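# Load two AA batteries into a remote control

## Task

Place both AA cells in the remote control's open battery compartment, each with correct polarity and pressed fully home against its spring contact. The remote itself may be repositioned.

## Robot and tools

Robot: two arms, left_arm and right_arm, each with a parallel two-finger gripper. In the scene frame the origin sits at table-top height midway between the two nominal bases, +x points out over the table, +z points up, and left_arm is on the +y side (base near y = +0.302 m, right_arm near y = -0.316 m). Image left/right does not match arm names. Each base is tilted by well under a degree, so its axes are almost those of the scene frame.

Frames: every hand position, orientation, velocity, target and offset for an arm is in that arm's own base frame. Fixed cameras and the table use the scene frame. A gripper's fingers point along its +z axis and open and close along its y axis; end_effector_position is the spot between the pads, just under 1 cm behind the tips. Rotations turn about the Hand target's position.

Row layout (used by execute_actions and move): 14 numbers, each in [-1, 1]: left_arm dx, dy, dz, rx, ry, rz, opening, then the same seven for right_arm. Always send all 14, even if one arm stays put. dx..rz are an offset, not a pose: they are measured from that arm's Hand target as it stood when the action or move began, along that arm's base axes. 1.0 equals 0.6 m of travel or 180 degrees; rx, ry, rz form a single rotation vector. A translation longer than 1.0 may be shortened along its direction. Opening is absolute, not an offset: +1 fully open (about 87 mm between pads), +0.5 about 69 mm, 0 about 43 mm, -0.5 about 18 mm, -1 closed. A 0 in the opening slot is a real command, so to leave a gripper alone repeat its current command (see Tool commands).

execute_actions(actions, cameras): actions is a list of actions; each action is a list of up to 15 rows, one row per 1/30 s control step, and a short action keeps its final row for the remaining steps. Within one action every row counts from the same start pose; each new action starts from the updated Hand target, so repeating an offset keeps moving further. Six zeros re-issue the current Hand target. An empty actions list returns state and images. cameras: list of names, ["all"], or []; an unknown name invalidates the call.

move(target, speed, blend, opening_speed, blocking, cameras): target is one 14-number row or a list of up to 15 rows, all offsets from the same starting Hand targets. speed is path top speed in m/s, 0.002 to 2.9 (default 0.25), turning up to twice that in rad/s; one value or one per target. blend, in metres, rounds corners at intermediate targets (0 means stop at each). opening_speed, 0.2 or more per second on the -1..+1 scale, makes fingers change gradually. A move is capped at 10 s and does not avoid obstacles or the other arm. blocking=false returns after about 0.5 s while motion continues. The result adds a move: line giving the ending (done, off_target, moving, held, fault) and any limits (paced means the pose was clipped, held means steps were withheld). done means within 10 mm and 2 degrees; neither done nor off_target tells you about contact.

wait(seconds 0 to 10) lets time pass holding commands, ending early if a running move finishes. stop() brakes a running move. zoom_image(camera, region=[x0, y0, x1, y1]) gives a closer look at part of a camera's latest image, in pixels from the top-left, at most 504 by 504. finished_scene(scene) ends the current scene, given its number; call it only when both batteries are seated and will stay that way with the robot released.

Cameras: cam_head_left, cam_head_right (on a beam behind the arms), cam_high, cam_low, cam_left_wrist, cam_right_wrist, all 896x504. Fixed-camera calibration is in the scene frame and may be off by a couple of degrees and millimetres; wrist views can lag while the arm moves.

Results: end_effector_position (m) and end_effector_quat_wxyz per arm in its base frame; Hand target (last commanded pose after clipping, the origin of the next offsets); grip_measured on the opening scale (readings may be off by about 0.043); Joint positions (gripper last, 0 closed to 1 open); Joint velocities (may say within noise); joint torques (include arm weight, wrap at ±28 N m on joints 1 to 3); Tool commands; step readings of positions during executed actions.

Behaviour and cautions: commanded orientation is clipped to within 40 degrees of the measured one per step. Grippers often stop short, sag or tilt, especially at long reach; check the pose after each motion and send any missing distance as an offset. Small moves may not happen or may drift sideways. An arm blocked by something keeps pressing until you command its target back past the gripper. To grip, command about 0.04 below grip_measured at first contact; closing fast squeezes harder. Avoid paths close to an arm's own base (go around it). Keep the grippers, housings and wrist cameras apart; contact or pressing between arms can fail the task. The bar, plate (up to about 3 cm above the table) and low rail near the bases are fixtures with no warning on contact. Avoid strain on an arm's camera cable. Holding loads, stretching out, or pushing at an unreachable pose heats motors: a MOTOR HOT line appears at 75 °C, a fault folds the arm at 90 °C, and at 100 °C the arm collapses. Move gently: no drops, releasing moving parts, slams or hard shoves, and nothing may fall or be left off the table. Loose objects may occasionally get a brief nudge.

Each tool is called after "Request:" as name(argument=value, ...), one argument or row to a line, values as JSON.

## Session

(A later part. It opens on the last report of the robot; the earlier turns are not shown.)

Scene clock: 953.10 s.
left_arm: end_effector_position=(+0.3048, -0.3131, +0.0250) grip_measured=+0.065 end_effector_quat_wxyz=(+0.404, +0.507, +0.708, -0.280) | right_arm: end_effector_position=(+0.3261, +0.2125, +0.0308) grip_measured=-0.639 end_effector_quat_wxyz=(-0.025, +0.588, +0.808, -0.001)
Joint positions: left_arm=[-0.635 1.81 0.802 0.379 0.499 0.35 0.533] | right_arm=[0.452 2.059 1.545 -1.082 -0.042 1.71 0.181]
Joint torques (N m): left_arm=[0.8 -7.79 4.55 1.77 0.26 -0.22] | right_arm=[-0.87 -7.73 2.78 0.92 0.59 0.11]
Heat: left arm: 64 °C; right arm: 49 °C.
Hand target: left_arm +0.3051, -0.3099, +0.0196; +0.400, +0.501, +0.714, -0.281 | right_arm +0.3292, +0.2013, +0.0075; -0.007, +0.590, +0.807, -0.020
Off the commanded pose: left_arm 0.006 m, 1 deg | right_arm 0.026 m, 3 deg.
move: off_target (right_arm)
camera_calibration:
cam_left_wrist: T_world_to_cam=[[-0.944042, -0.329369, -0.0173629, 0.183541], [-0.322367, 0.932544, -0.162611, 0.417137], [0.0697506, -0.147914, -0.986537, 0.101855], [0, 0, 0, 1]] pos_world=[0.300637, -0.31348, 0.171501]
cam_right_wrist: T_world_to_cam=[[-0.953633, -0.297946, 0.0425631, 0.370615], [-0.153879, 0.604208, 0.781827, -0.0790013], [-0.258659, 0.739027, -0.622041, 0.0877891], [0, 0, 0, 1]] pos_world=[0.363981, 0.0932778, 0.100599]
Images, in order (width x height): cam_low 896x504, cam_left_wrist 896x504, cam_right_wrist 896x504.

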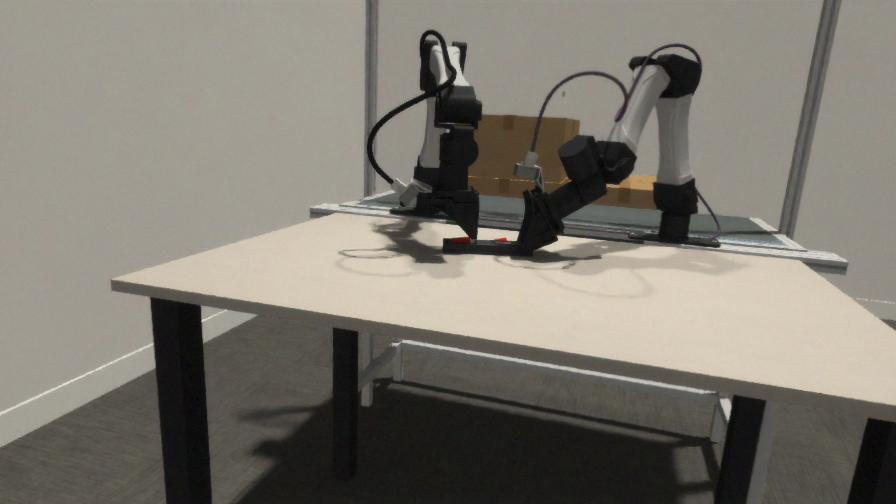

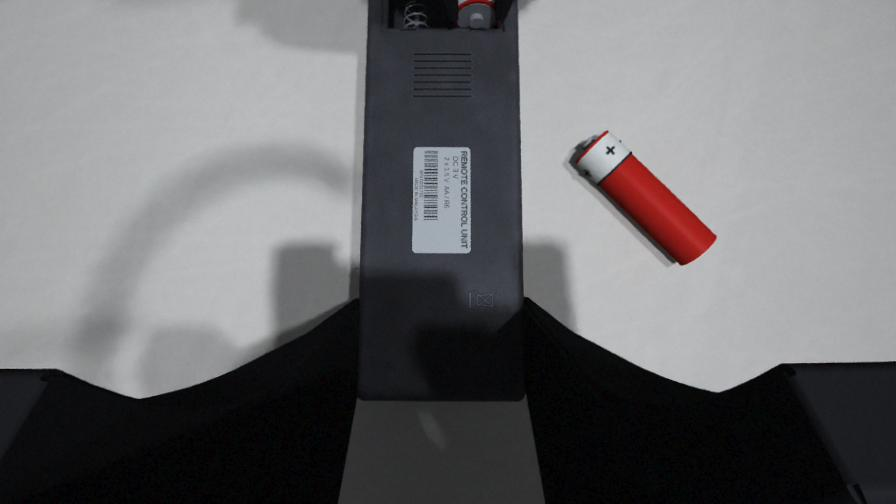

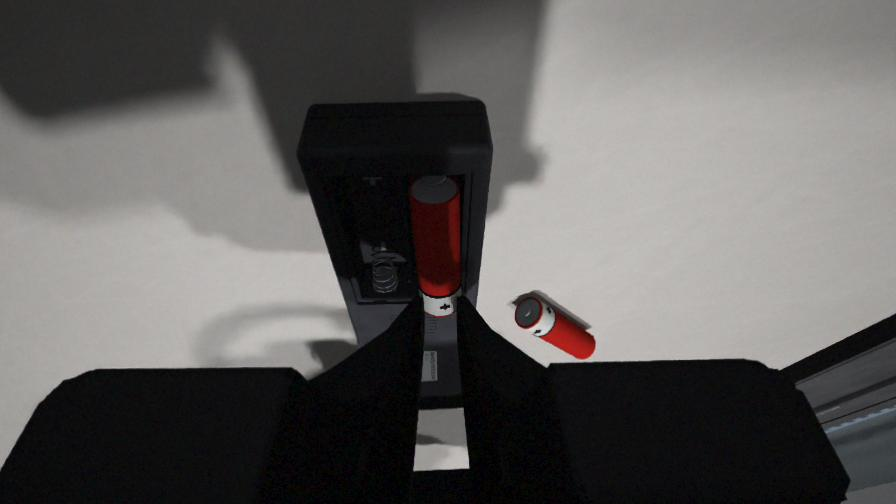

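Request:
move(
  target=[0,0,0,0,0,0,0.0, 0.005,-0.016,-0.008,0,0,0,-0.64],
  speed=0.04,
  cameras=["cam_right_wrist", "cam_left_wrist", "cam_low"],
)

Request:
zoom_image(
  camera="cam_left_wrist",
  region=[350, 0, 550, 120],
)

Request:
zoom_image(
  camera="cam_right_wrist",
  region=[320, 60, 560, 380],
)

Request:
zoom_image(
  camera="cam_low",
  region=[430, 190, 540, 270],
)

Scene clock: 956.37 s.
left_arm: end_effector_position=(+0.3048, -0.3131, +0.0250) grip_measured=+0.065 end_effector_quat_wxyz=(+0.404, +0.507, +0.708, -0.280) | right_arm: end_effector_position=(+0.3262, +0.2119, +0.0304) grip_measured=-0.639 end_effector_quat_wxyz=(-0.039, +0.585, +0.810, +0.011)
Joint positions: left_arm=[-0.635 1.81 0.802 0.379 0.499 0.35 0.533] | right_arm=[0.434 2.056 1.531 -1.065 -0.079 1.684 0.181]
Joint torques (N m): left_arm=[0.76 -7.61 4.74 1.74 0.27 -0.19] | right_arm=[-1.54 -7.35 2.59 0.92 0.97 0.11]
Heat: left arm: 64 °C; right arm: 49 °C.
Hand target: left_arm +0.3051, -0.3099, +0.0196; +0.400, +0.501, +0.714, -0.281 | right_arm +0.3321, +0.1916, +0.0026; -0.007, +0.590, +0.807, -0.020
Off the commanded pose: left_arm 0.006 m, 1 deg | right_arm 0.035 m, 5 deg.
move: off_target (right_arm)
camera_calibration:
cam_left_wrist: T_world_to_cam=[[-0.944042, -0.329369, -0.0173629, 0.183541], [-0.322367, 0.932544, -0.162611, 0.417137], [0.0697506, -0.147914, -0.986537, 0.101855], [0, 0, 0, 1]] pos_world=[0.300637, -0.31348, 0.171501]
cam_right_wrist: T_world_to_cam=[[-0.951231, -0.305879, 0.0399741, 0.371551], [-0.150825, 0.574203, 0.8047, -0.0735981], [-0.269094, 0.759426, -0.592334, 0.0863357], [0, 0, 0, 1]] pos_world=[0.365563, 0.0903444, 0.0955116]
Images, in order (width x height): cam_low 896x504, cam_left_wrist 896x504, cam_right_wrist 896x504.

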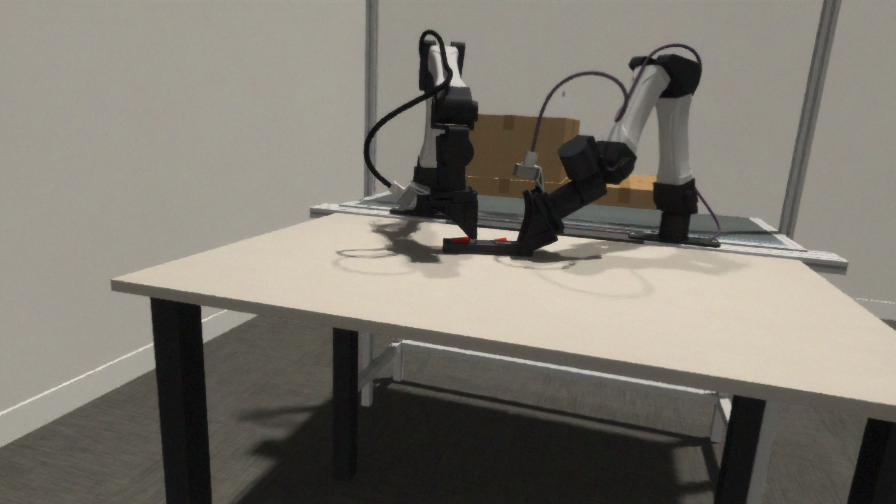

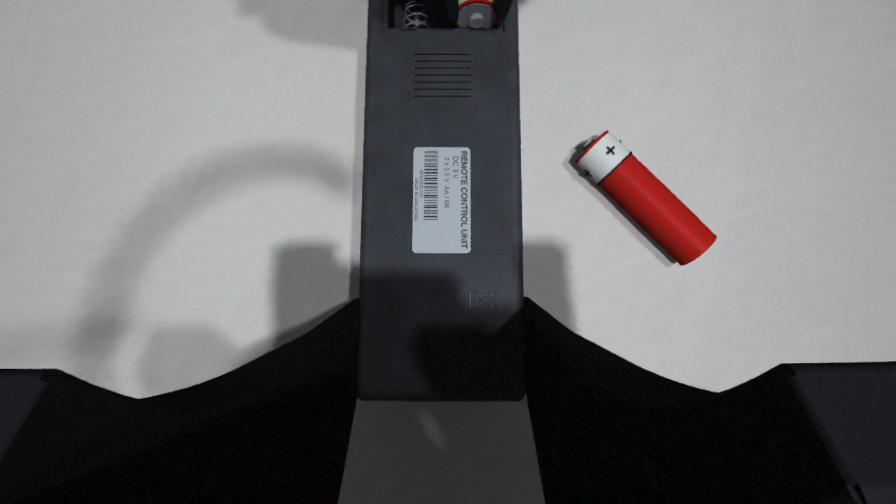

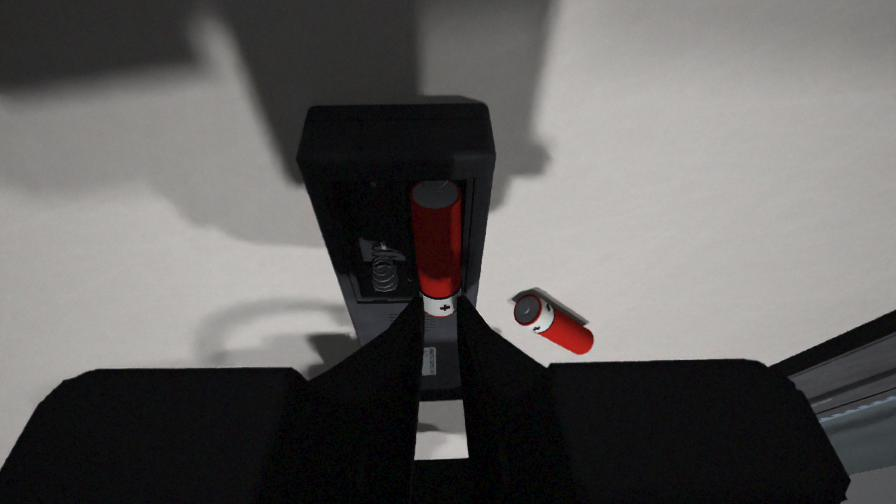

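Scaled by 2.520.

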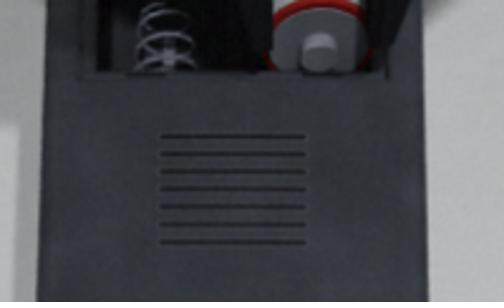

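Scaled by 1.575.

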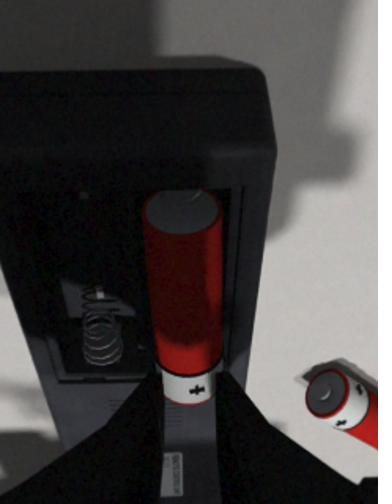

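Scaled by 4.582.

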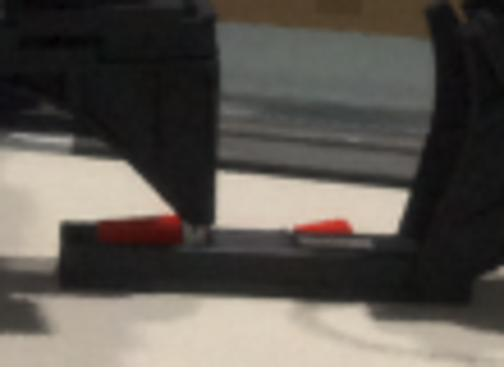

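Request:
execute_actions(
  actions=[],
  cameras=["cam_left_wrist", "cam_right_wrist"],
)

Scene clock: 984.97 s.
left_arm: end_effector_position=(+0.3048, -0.3131, +0.0250) grip_measured=+0.065 end_effector_quat_wxyz=(+0.404, +0.507, +0.708, -0.280) | right_arm: end_effector_position=(+0.3263, +0.2118, +0.0304) grip_measured=-0.639 end_effector_quat_wxyz=(-0.039, +0.585, +0.810, +0.011)
Joint positions: left_arm=[-0.635 1.81 0.802 0.379 0.499 0.35 0.533] | right_arm=[0.434 2.056 1.531 -1.065 -0.079 1.683 0.181]
Joint velocities: within noise
Joint torques (N m): left_arm=[0.7 -7.51 4.94 1.77 0.26 -0.2] | right_arm=[-1.57 -7.35 2.62 0.92 0.97 0.09]
Heat: left arm: 64 °C; right arm: 50 °C.
Hand target: left_arm +0.3051, -0.3099, +0.0196; +0.400, +0.501, +0.714, -0.281 | right_arm +0.3322, +0.1915, +0.0026; -0.007, +0.590, +0.807, -0.020
Tool commands: left_gripper/opening=+0.0 right_gripper/opening=-0.64
Off the commanded pose: left_arm 0.006 m, 1 deg | right_arm 0.035 m, 5 deg.
camera_calibration:
cam_left_wrist: T_world_to_cam=[[-0.944042, -0.329369, -0.0173629, 0.183541], [-0.322367, 0.932544, -0.162611, 0.417137], [0.0697506, -0.147914, -0.986537, 0.101855], [0, 0, 0, 1]] pos_world=[0.300637, -0.31348, 0.171501]
cam_right_wrist: T_world_to_cam=[[-0.951224, -0.305898, 0.0399788, 0.371523], [-0.150696, 0.573814, 0.805002, -0.0735019], [-0.269189, 0.759713, -0.591924, 0.0863214], [0, 0, 0, 1]] pos_world=[0.365562, 0.0902454, 0.0954118]
Images, in order (width x height): cam_left_wrist 896x504, cam_right_wrist 896x504.

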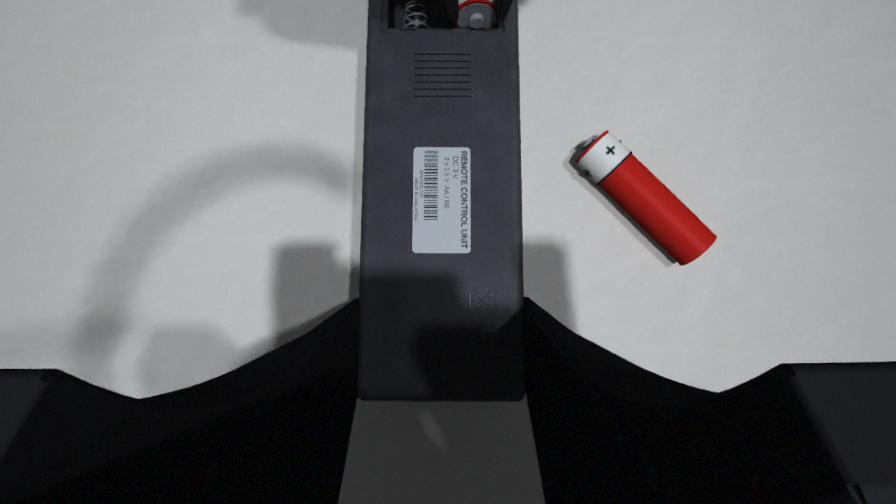

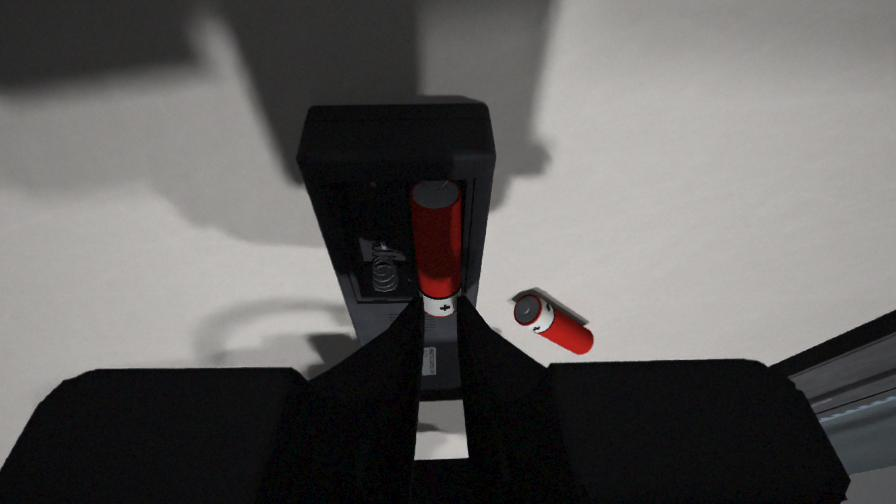

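Request:
zoom_image(
  camera="cam_left_wrist",
  region=[350, 0, 550, 60],
)

Request:
zoom_image(
  camera="cam_right_wrist",
  region=[290, 90, 510, 340],
)

Scaled by 2.520.

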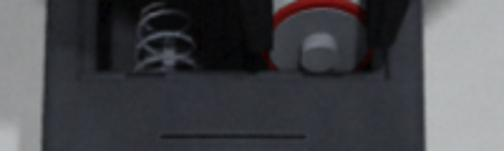

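Scaled by 2.016.

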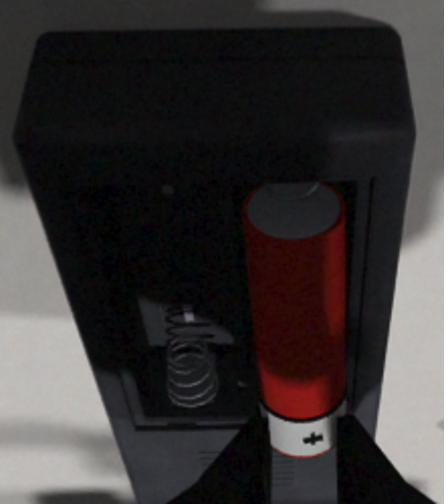

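Request:
execute_actions(
  actions=[],
  cameras=["cam_low", "cam_high"],
)

Scene clock: 1009.10 s.
left_arm: end_effector_position=(+0.3048, -0.3131, +0.0250) grip_measured=+0.065 end_effector_quat_wxyz=(+0.404, +0.507, +0.708, -0.280) | right_arm: end_effector_position=(+0.3263, +0.2118, +0.0304) grip_measured=-0.639 end_effector_quat_wxyz=(-0.039, +0.585, +0.810, +0.011)
Joint positions: left_arm=[-0.635 1.81 0.802 0.379 0.499 0.35 0.533] | right_arm=[0.434 2.056 1.531 -1.065 -0.079 1.683 0.181]
Joint velocities: within noise
Joint torques (N m): left_arm=[0.76 -7.72 4.85 1.79 0.31 -0.25] | right_arm=[-1.57 -7.31 2.59 0.92 0.97 0.09]
Heat: left arm: 64 °C; right arm: 50 °C.
Hand target: left_arm +0.3051, -0.3099, +0.0196; +0.400, +0.501, +0.714, -0.281 | right_arm +0.3322, +0.1915, +0.0026; -0.007, +0.590, +0.807, -0.020
Tool commands: left_gripper/opening=+0.0 right_gripper/opening=-0.64
Off the commanded pose: left_arm 0.006 m, 1 deg | right_arm 0.035 m, 5 deg.
Images, in order (width x height): cam_high 896x504, cam_low 896x504.

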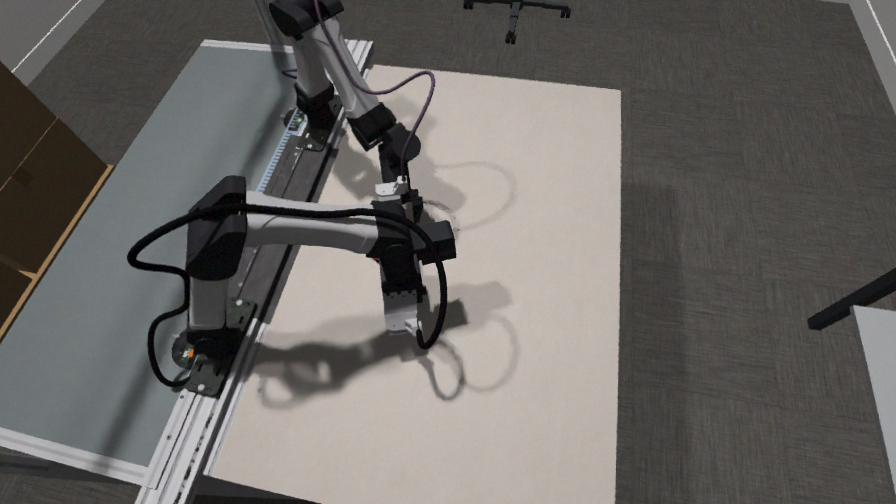

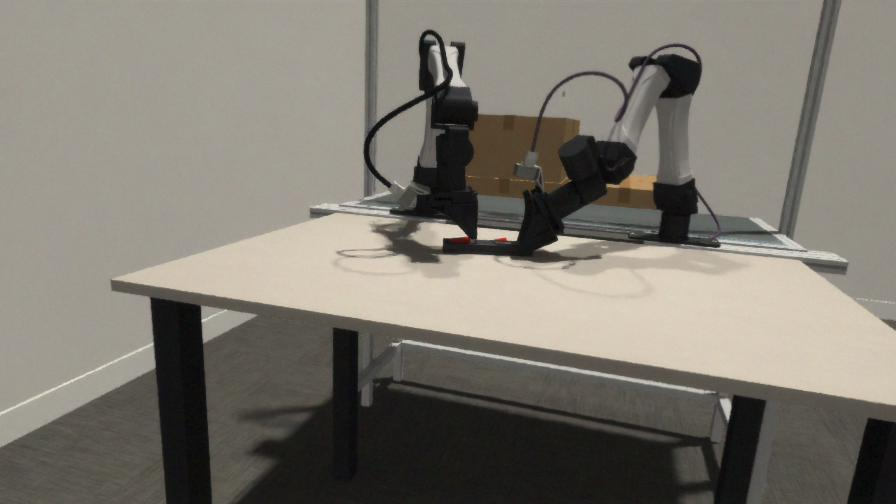

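Request:
zoom_image(
  camera="cam_low",
  region=[420, 215, 560, 275],
)

Scaled by 3.600.

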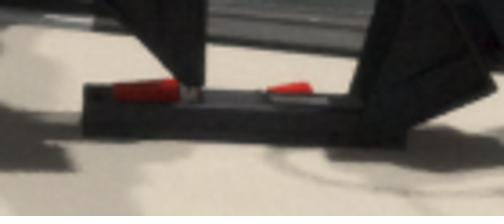

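Request:
move(
  target=[0,0,0,0,0,0,0.0, 0.005,-0.016,-0.0083,0,0,0,-0.64],
  speed=0.03,
  cameras=[],
)

Scene clock: 1016.40 s.
left_arm: end_effector_position=(+0.3053, -0.3132, +0.0251) grip_measured=+0.065 end_effector_quat_wxyz=(+0.405, +0.507, +0.708, -0.280) | right_arm: end_effector_position=(+0.3286, +0.2090, +0.0258) grip_measured=-0.639 end_effector_quat_wxyz=(-0.044, +0.582, +0.812, +0.020)
Joint positions: left_arm=[-0.635 1.811 0.802 0.381 0.497 0.35 0.533] | right_arm=[0.417 2.057 1.509 -1.033 -0.095 1.661 0.18]
Joint torques (N m): left_arm=[0.75 -7.79 4.64 1.79 0.31 -0.16] | right_arm=[-2.39 -7.25 3.11 0.79 1.15 0.06]
Heat: left arm: 64 °C; right arm: 50 °C.
Hand target: left_arm +0.3050, -0.3100, +0.0196; +0.400, +0.501, +0.714, -0.281 | right_arm +0.3353, +0.1820, -0.0023; -0.007, +0.590, +0.807, -0.020
Off the commanded pose: left_arm 0.006 m, 1 deg | right_arm 0.040 m, 6 deg.
move: off_target (right_arm)
No camera images: "cameras" was empty.

Request:
execute_actions(
  actions=[],
  cameras=["cam_left_wrist", "cam_right_wrist"],
)

Request:
zoom_image(
  camera="cam_left_wrist",
  region=[350, 0, 550, 60],
)

Request:
zoom_image(
  camera="cam_right_wrist",
  region=[290, 90, 510, 340],
)

Scene clock: 1019.07 s.
left_arm: end_effector_position=(+0.3053, -0.3132, +0.0251) grip_measured=+0.065 end_effector_quat_wxyz=(+0.405, +0.507, +0.708, -0.280) | right_arm: end_effector_position=(+0.3287, +0.2090, +0.0258) grip_measured=-0.639 end_effector_quat_wxyz=(-0.043, +0.582, +0.812, +0.020)
Joint positions: left_arm=[-0.635 1.811 0.802 0.381 0.497 0.35 0.533] | right_arm=[0.417 2.057 1.509 -1.033 -0.095 1.661 0.18]
Joint velocities: within noise
Joint torques (N m): left_arm=[0.69 -7.36 4.66 1.76 0.25 -0.13] | right_arm=[-2.41 -7.27 3.08 0.79 1.15 0.06]
Heat: left arm: 64 °C; right arm: 50 °C.
Hand target: left_arm +0.3050, -0.3100, +0.0196; +0.400, +0.501, +0.714, -0.281 | right_arm +0.3353, +0.1820, -0.0023; -0.007, +0.590, +0.807, -0.020
Tool commands: left_gripper/opening=+0.0 right_gripper/opening=-0.64
Off the commanded pose: left_arm 0.006 m, 1 deg | right_arm 0.040 m, 6 deg.
camera_calibration:
cam_left_wrist: T_world_to_cam=[[-0.943527, -0.330757, -0.0188733, 0.183401], [-0.323431, 0.931974, -0.163761, 0.41754], [0.0717544, -0.148408, -0.98632, 0.101048], [0, 0, 0, 1]] pos_world=[0.300838, -0.313478, 0.171503]
cam_right_wrist: T_world_to_cam=[[-0.949576, -0.312104, 0.0299424, 0.374199], [-0.157219, 0.5566, 0.815769, -0.0623537], [-0.27127, 0.769927, -0.577603, 0.0845729], [0, 0, 0, 1]] pos_world=[0.368469, 0.08638, 0.0885113]
Images, in order (width x height): cam_left_wrist 896x504, cam_right_wrist 896x504.

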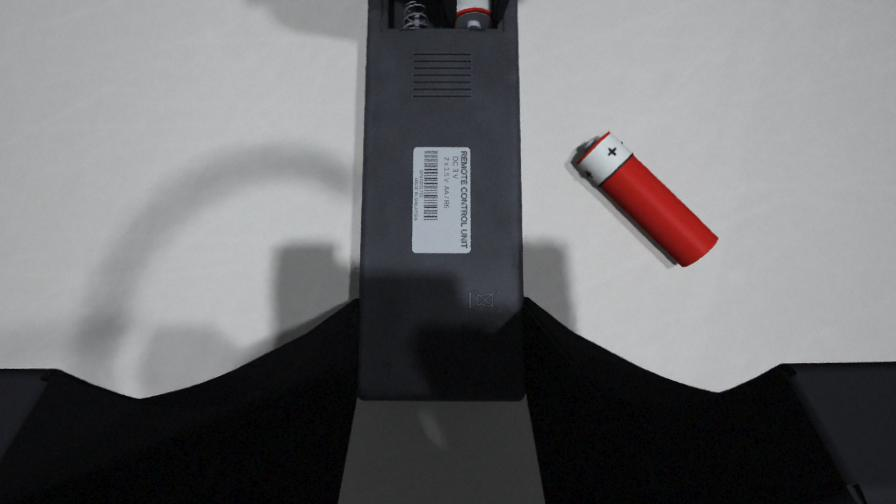

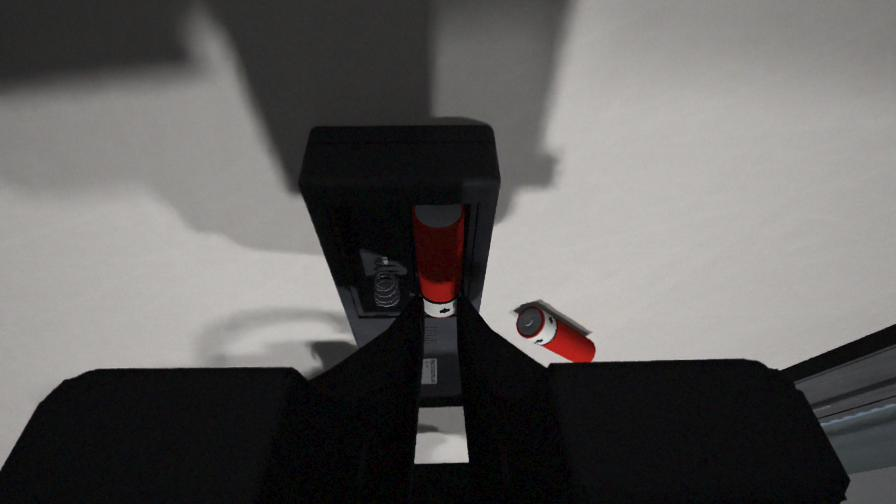

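Scaled by 2.520.

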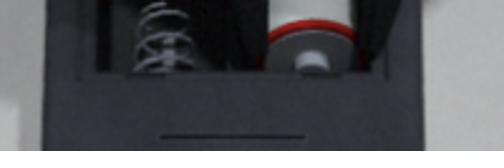

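Scaled by 2.016.

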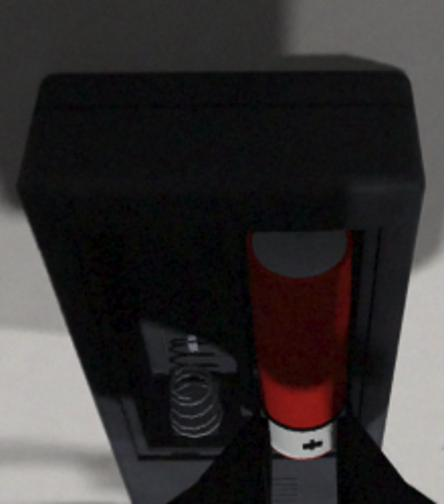

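Request:
move(
  target=[
    [0,0,0,0,0,0,0.0, -0.0105,0.045,0.012,0,0,0,-0.64],
    [0,0,0,0,0,0,0.0, -0.0105,0.045,0.06,0,0,0,-0.64],
  ],
  speed=0.04,
  blend=0.005,
  cameras=["cam_left_wrist", "cam_right_wrist"],
)

Request:
zoom_image(
  camera="cam_left_wrist",
  region=[350, 0, 550, 60],
)

Request:
zoom_image(
  camera="cam_right_wrist",
  region=[290, 90, 510, 340],
)

Scene clock: 1029.03 s.
left_arm: end_effector_position=(+0.3052, -0.3132, +0.0250) grip_measured=+0.065 end_effector_quat_wxyz=(+0.404, +0.505, +0.709, -0.280) | right_arm: end_effector_position=(+0.3262, +0.2077, +0.0327) grip_measured=-0.640 end_effector_quat_wxyz=(-0.012, +0.587, +0.809, -0.015)
Joint positions: left_arm=[-0.635 1.811 0.802 0.381 0.497 0.346 0.533] | right_arm=[0.457 2.06 1.561 -1.11 -0.008 1.712 0.18]
Joint torques (N m): left_arm=[0.83 -7.62 4.72 1.77 0.26 -0.2] | right_arm=[0.46 -9.28 8.94 0.2 0.21 0.26]
Heat: left arm: 64 °C; right arm: 50 °C.
Hand target: left_arm +0.3051, -0.3100, +0.0196; +0.400, +0.501, +0.714, -0.281 | right_arm +0.3288, +0.2090, +0.0336; -0.007, +0.590, +0.807, -0.020
Off the commanded pose: left_arm 0.006 m, 1 deg | right_arm 0.003 m, 1 deg.
move: done
camera_calibration:
cam_left_wrist: T_world_to_cam=[[-0.942768, -0.333093, -0.0154372, 0.182264], [-0.326262, 0.931015, -0.163598, 0.418099], [0.0688656, -0.149198, -0.986406, 0.10167], [0, 0, 0, 1]] pos_world=[0.301241, -0.313376, 0.171502]
cam_right_wrist: T_world_to_cam=[[-0.952898, -0.29915, 0.0499461, 0.368974], [-0.158572, 0.631789, 0.758748, -0.0810521], [-0.258535, 0.715089, -0.649467, 0.0984271], [0, 0, 0, 1]] pos_world=[0.364188, 0.0912021, 0.106994]
Images, in order (width x height): cam_left_wrist 896x504, cam_right_wrist 896x504.

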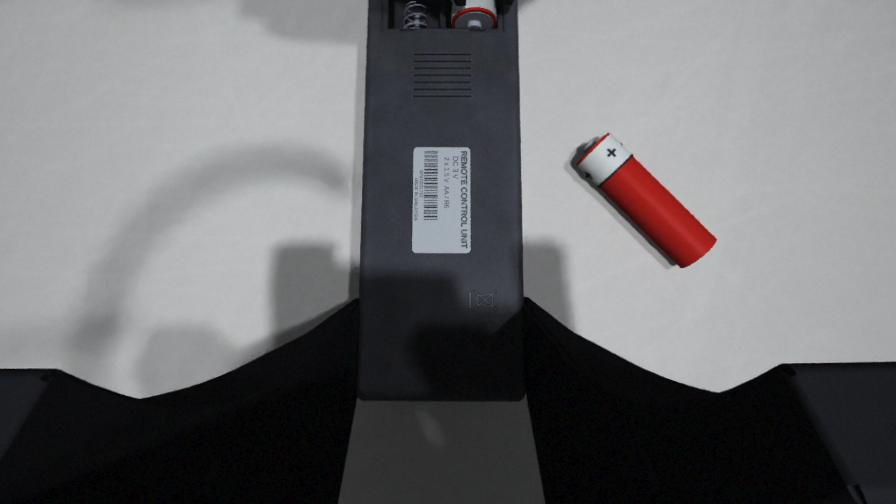

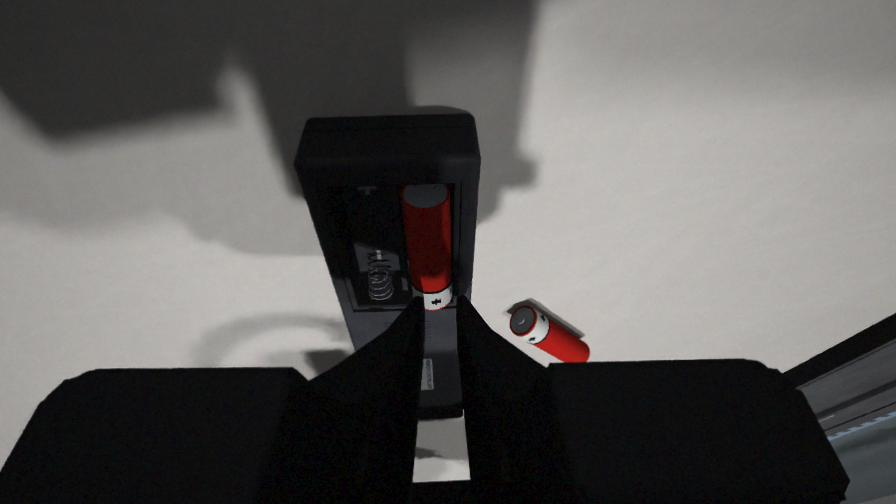

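Scaled by 2.520.

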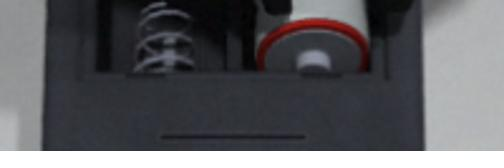

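Scaled by 2.016.

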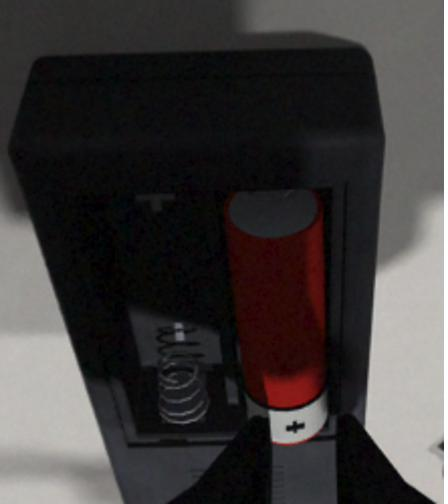

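Request:
move(
  target=[0,0,0,0,0,0,0.0, -0.004,0.012,0.010,0,0,0,-0.85],
  speed=0.04,
  opening_speed=0.5,
  cameras=["cam_right_wrist"],
)

Request:
zoom_image(
  camera="cam_right_wrist",
  region=[290, 90, 510, 340],
)

Scene clock: 1045.97 s.
left_arm: end_effector_position=(+0.3052, -0.3132, +0.0250) grip_measured=+0.065 end_effector_quat_wxyz=(+0.404, +0.505, +0.709, -0.280) | right_arm: end_effector_position=(+0.3239, +0.2146, +0.0382) grip_measured=-0.850 end_effector_quat_wxyz=(-0.012, +0.587, +0.809, -0.016)
Joint positions: left_arm=[-0.635 1.811 0.802 0.381 0.497 0.346 0.533] | right_arm=[0.476 2.06 1.584 -1.134 -0.008 1.731 0.075]
Joint torques (N m): left_arm=[0.59 -7.76 4.71 1.79 0.31 -0.14] | right_arm=[0.47 -9.4 9.02 0.18 0.22 0.27]
Heat: left arm: 64 °C; right arm: 50 °C.
Hand target: left_arm +0.3051, -0.3100, +0.0196; +0.400, +0.501, +0.714, -0.281 | right_arm +0.3266, +0.2162, +0.0396; -0.007, +0.590, +0.807, -0.020
Off the commanded pose: left_arm 0.006 m, 1 deg | right_arm 0.003 m, 1 deg.
move: done
camera_calibration:
cam_right_wrist: T_world_to_cam=[[-0.952857, -0.299111, 0.050955, 0.368557], [-0.158151, 0.632921, 0.757891, -0.0902384], [-0.258944, 0.714103, -0.650388, 0.0968406], [0, 0, 0, 1]] pos_world=[0.361987, 0.0981991, 0.112595]
Images, in order (width x height): cam_right_wrist 896x504.

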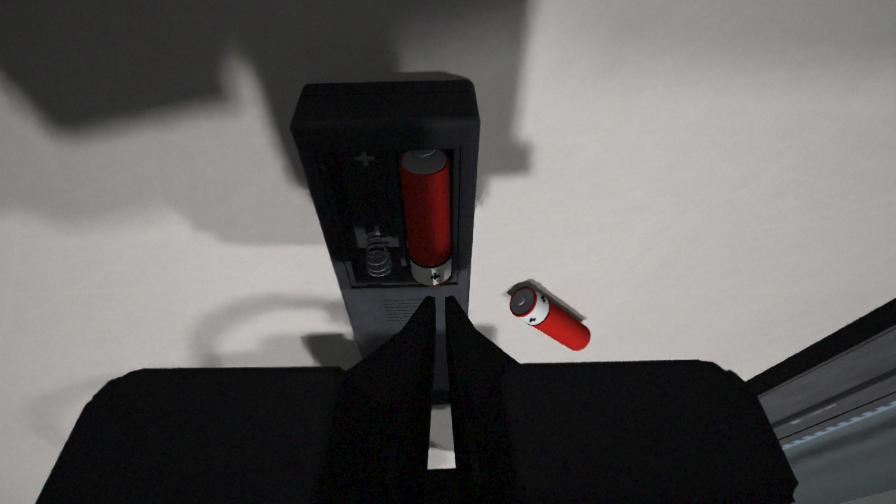

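Scaled by 2.016.

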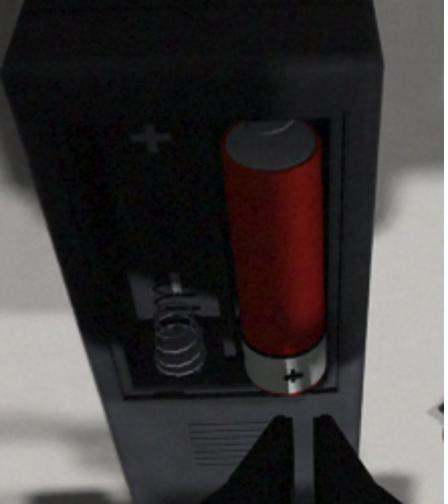

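Request:
move(
  target=[0,0,0,0,0,0,0.0, 0.004,-0.008,-0.012,0,0,0,-0.85],
  speed=0.04,
  cameras=["cam_right_wrist"],
)

Request:
zoom_image(
  camera="cam_right_wrist",
  region=[290, 90, 510, 340],
)

Scene clock: 1060.27 s.
left_arm: end_effector_position=(+0.3052, -0.3132, +0.0250) grip_measured=+0.065 end_effector_quat_wxyz=(+0.404, +0.505, +0.709, -0.280) | right_arm: end_effector_position=(+0.3238, +0.2145, +0.0382) grip_measured=-0.850 end_effector_quat_wxyz=(-0.012, +0.587, +0.809, -0.016)
Joint positions: left_arm=[-0.635 1.811 0.802 0.381 0.497 0.346 0.533] | right_arm=[0.476 2.06 1.584 -1.134 -0.008 1.731 0.075]
Joint torques (N m): left_arm=[0.9 -7.71 4.56 1.83 0.3 -0.16] | right_arm=[-0.85 -8.79 7.19 0.45 0.23 0.12]
Heat: left arm: 64 °C; right arm: 51 °C.
Hand target: left_arm +0.3051, -0.3100, +0.0196; +0.400, +0.501, +0.714, -0.281 | right_arm +0.3290, +0.2114, +0.0324; -0.007, +0.590, +0.807, -0.020
Off the commanded pose: left_arm 0.006 m, 1 deg | right_arm 0.008 m, 1 deg.
move: done
camera_calibration:
cam_right_wrist: T_world_to_cam=[[-0.952842, -0.299089, 0.0513532, 0.368379], [-0.157897, 0.633138, 0.757763, -0.0902897], [-0.259152, 0.71392, -0.650506, 0.0969931], [0, 0, 0, 1]] pos_world=[0.361887, 0.0980985, 0.112595]
Images, in order (width x height): cam_right_wrist 896x504.

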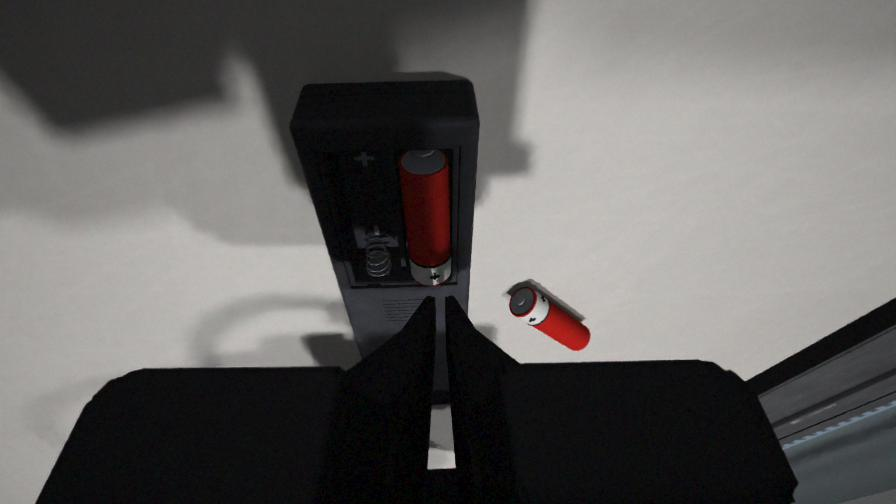

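Scaled by 2.016.

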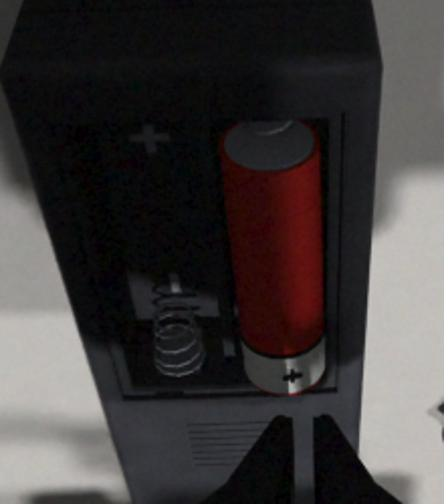

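Request:
move(
  target=[0,0,0,0,0,0,0.0, 0.0005,-0.0055,-0.011,0,0,0,-0.85],
  speed=0.04,
  cameras=["cam_right_wrist"],
)

Request:
zoom_image(
  camera="cam_right_wrist",
  region=[290, 90, 510, 340],
)

Scene clock: 1063.23 s.
left_arm: end_effector_position=(+0.3052, -0.3132, +0.0250) grip_measured=+0.065 end_effector_quat_wxyz=(+0.404, +0.505, +0.709, -0.280) | right_arm: end_effector_position=(+0.3288, +0.2137, +0.0349) grip_measured=-0.850 end_effector_quat_wxyz=(-0.009, +0.590, +0.807, -0.010)
Joint positions: left_arm=[-0.635 1.811 0.802 0.381 0.497 0.346 0.533] | right_arm=[0.468 2.065 1.577 -1.109 -0.007 1.731 0.075]
Joint torques (N m): left_arm=[0.85 -7.77 4.81 1.8 0.3 -0.2] | right_arm=[-0.85 -9.03 5.56 0.52 0.23 0.04]
Heat: left arm: 64 °C; right arm: 51 °C.
Hand target: left_arm +0.3051, -0.3100, +0.0196; +0.400, +0.501, +0.714, -0.281 | right_arm +0.3292, +0.2081, +0.0259; -0.007, +0.590, +0.807, -0.020
Off the commanded pose: left_arm 0.006 m, 1 deg | right_arm 0.011 m, 1 deg.
move: off_target (right_arm)
camera_calibration:
cam_right_wrist: T_world_to_cam=[[-0.95565, -0.292076, 0.0377504, 0.372991], [-0.16251, 0.629885, 0.759497, -0.0843095], [-0.245609, 0.719678, -0.649415, 0.0910542], [0, 0, 0, 1]] pos_world=[0.365112, 0.0965172, 0.109084]
Images, in order (width x height): cam_right_wrist 896x504.

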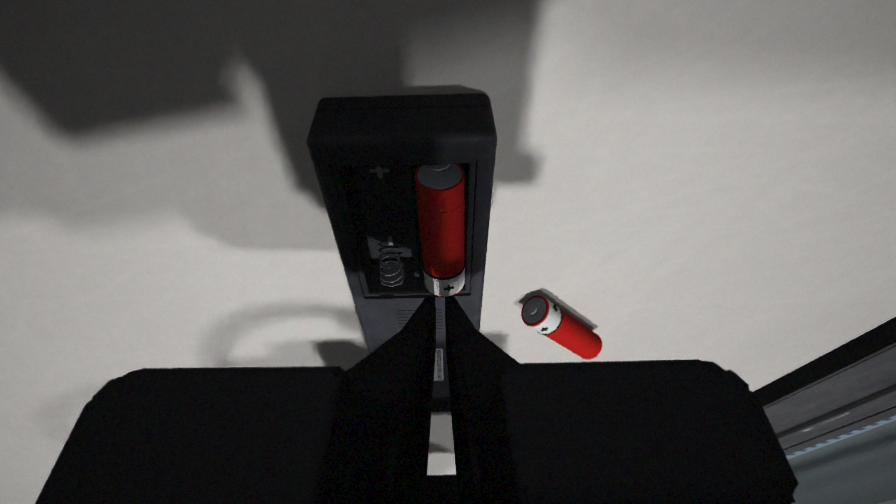

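Scaled by 2.016.

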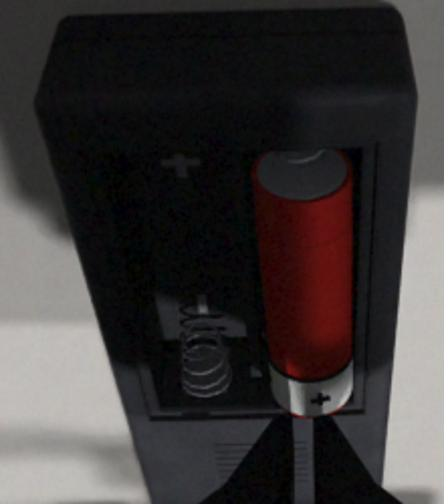

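Request:
move(
  target=[0,0,0,0,0,0,0.0, -0.0060,-0.0035,-0.0075,0,0,0,-0.85],
  speed=0.03,
  cameras=["cam_right_wrist"],
)

Request:
zoom_image(
  camera="cam_right_wrist",
  region=[290, 90, 510, 340],
)

Scene clock: 1070.83 s.
left_arm: end_effector_position=(+0.3052, -0.3132, +0.0250) grip_measured=+0.065 end_effector_quat_wxyz=(+0.404, +0.505, +0.709, -0.280) | right_arm: end_effector_position=(+0.3271, +0.2129, +0.0302) grip_measured=-0.850 end_effector_quat_wxyz=(-0.010, +0.590, +0.807, -0.011)
Joint positions: left_arm=[-0.635 1.811 0.802 0.381 0.497 0.346 0.533] | right_arm=[0.468 2.065 1.558 -1.092 -0.008 1.73 0.075]
Joint torques (N m): left_arm=[0.75 -7.61 5.05 1.78 0.25 -0.09] | right_arm=[-0.91 -9.95 4.12 0.56 0.23 0.05]
Heat: left arm: 64 °C; right arm: 50 °C.
Hand target: left_arm +0.3051, -0.3100, +0.0196; +0.400, +0.501, +0.714, -0.281 | right_arm +0.3255, +0.2060, +0.0213; -0.007, +0.590, +0.807, -0.020
Off the commanded pose: left_arm 0.006 m, 1 deg | right_arm 0.011 m, 1 deg.
move: off_target (right_arm)
camera_calibration:
cam_right_wrist: T_world_to_cam=[[-0.955333, -0.292751, 0.0404503, 0.371193], [-0.161012, 0.630359, 0.759423, -0.0811264], [-0.24782, 0.718988, -0.649339, 0.0890014], [0, 0, 0, 1]] pos_world=[0.363606, 0.095815, 0.104386]
Images, in order (width x height): cam_right_wrist 896x504.

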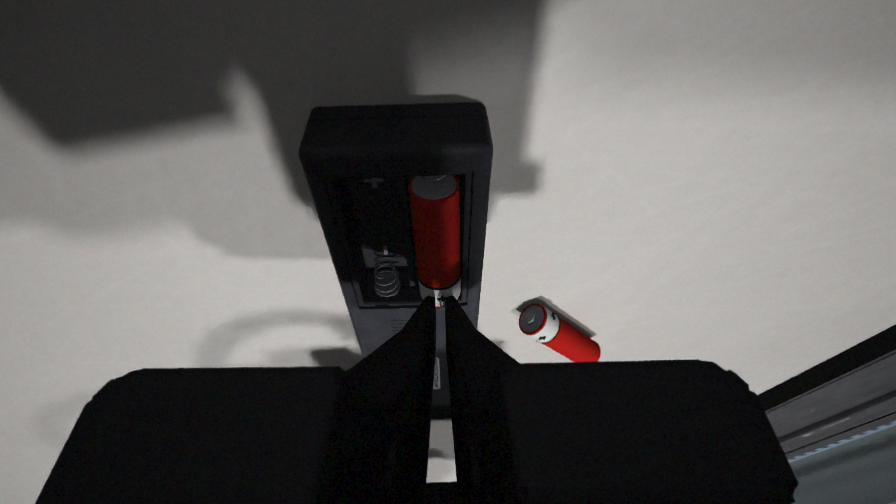

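Scaled by 2.016.

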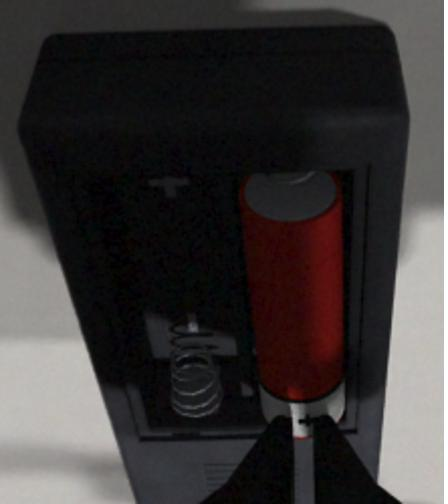

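Request:
move(
  target=[0,0,0,0,0,0,0.0, -0.003,-0.002,-0.020,0,0,0,-0.85],
  speed=0.03,
  cameras=["cam_left_wrist","cam_right_wrist"],
)

Request:
zoom_image(
  camera="cam_right_wrist",
  region=[290, 90, 510, 340],
)

Request:
zoom_image(
  camera="cam_left_wrist",
  region=[350, 0, 550, 60],
)

Scene clock: 1074.67 s.
left_arm: end_effector_position=(+0.3053, -0.3131, +0.0250) grip_measured=+0.065 end_effector_quat_wxyz=(+0.405, +0.506, +0.708, -0.280) | right_arm: end_effector_position=(+0.3261, +0.2140, +0.0292) grip_measured=-0.850 end_effector_quat_wxyz=(-0.013, +0.590, +0.807, -0.001)
Joint positions: left_arm=[-0.635 1.811 0.802 0.381 0.497 0.348 0.533] | right_arm=[0.465 2.051 1.53 -1.063 -0.023 1.727 0.075]
Joint torques (N m): left_arm=[0.7 -7.41 4.62 1.79 0.35 -0.17] | right_arm=[-0.64 -8.13 2.84 0.76 0.38 0.09]
Heat: left arm: 64 °C; right arm: 50 °C.
Hand target: left_arm +0.3051, -0.3100, +0.0196; +0.400, +0.501, +0.714, -0.281 | right_arm +0.3238, +0.2048, +0.0093; -0.007, +0.590, +0.807, -0.020
Off the commanded pose: left_arm 0.006 m, 1 deg | right_arm 0.022 m, 2 deg.
move: off_target (right_arm)
camera_calibration:
cam_left_wrist: T_world_to_cam=[[-0.943179, -0.331807, -0.0178017, 0.183006], [-0.32464, 0.931584, -0.163586, 0.417722], [0.0708629, -0.148512, -0.986368, 0.101292], [0, 0, 0, 1]] pos_world=[0.30104, -0.313377, 0.171503]
cam_right_wrist: T_world_to_cam=[[-0.955551, -0.293494, 0.0279869, 0.371304], [-0.166099, 0.614336, 0.771364, -0.0765261], [-0.243584, 0.732429, -0.635779, 0.0826444], [0, 0, 0, 1]] pos_world=[0.36222, 0.0954572, 0.101181]
Images, in order (width x height): cam_left_wrist 896x504, cam_right_wrist 896x504.

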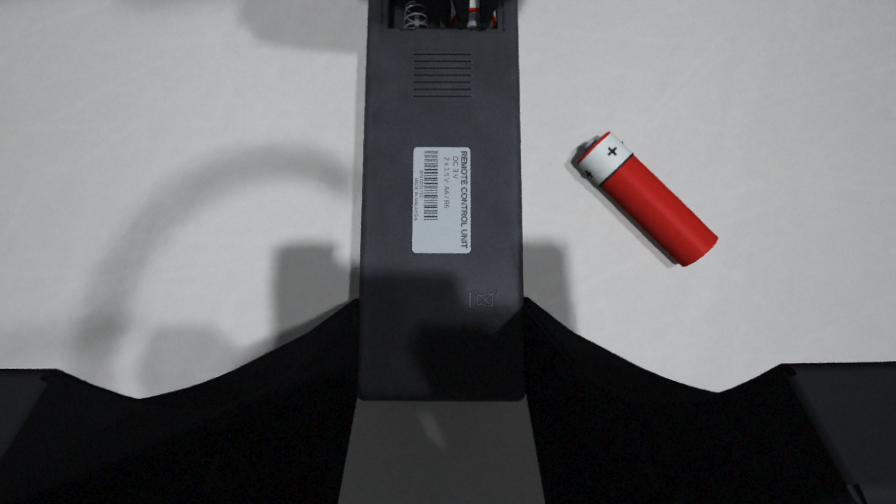

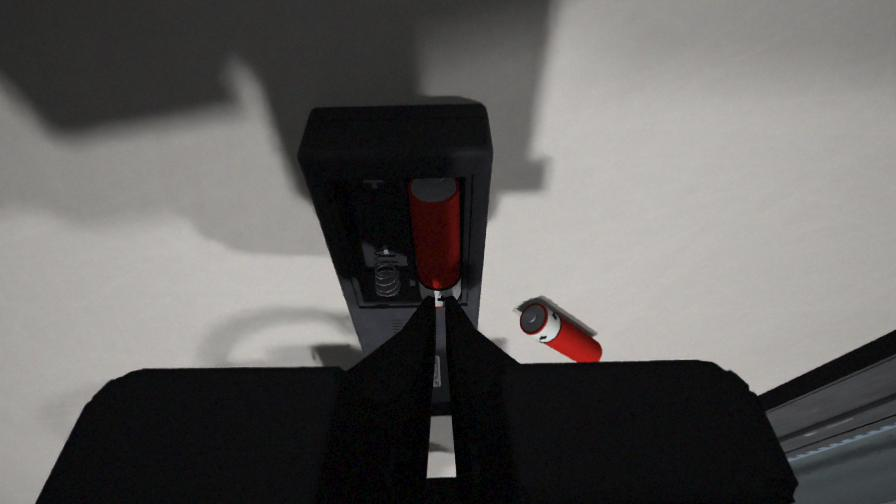

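Scaled by 2.016.

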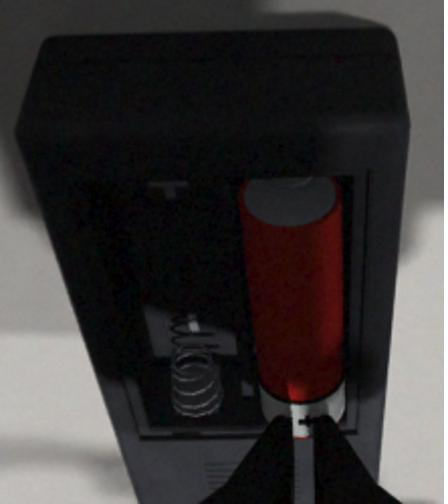

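Scaled by 2.520.

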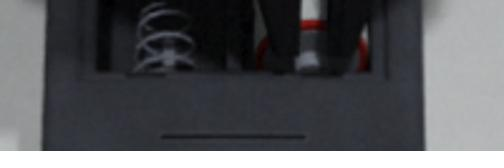

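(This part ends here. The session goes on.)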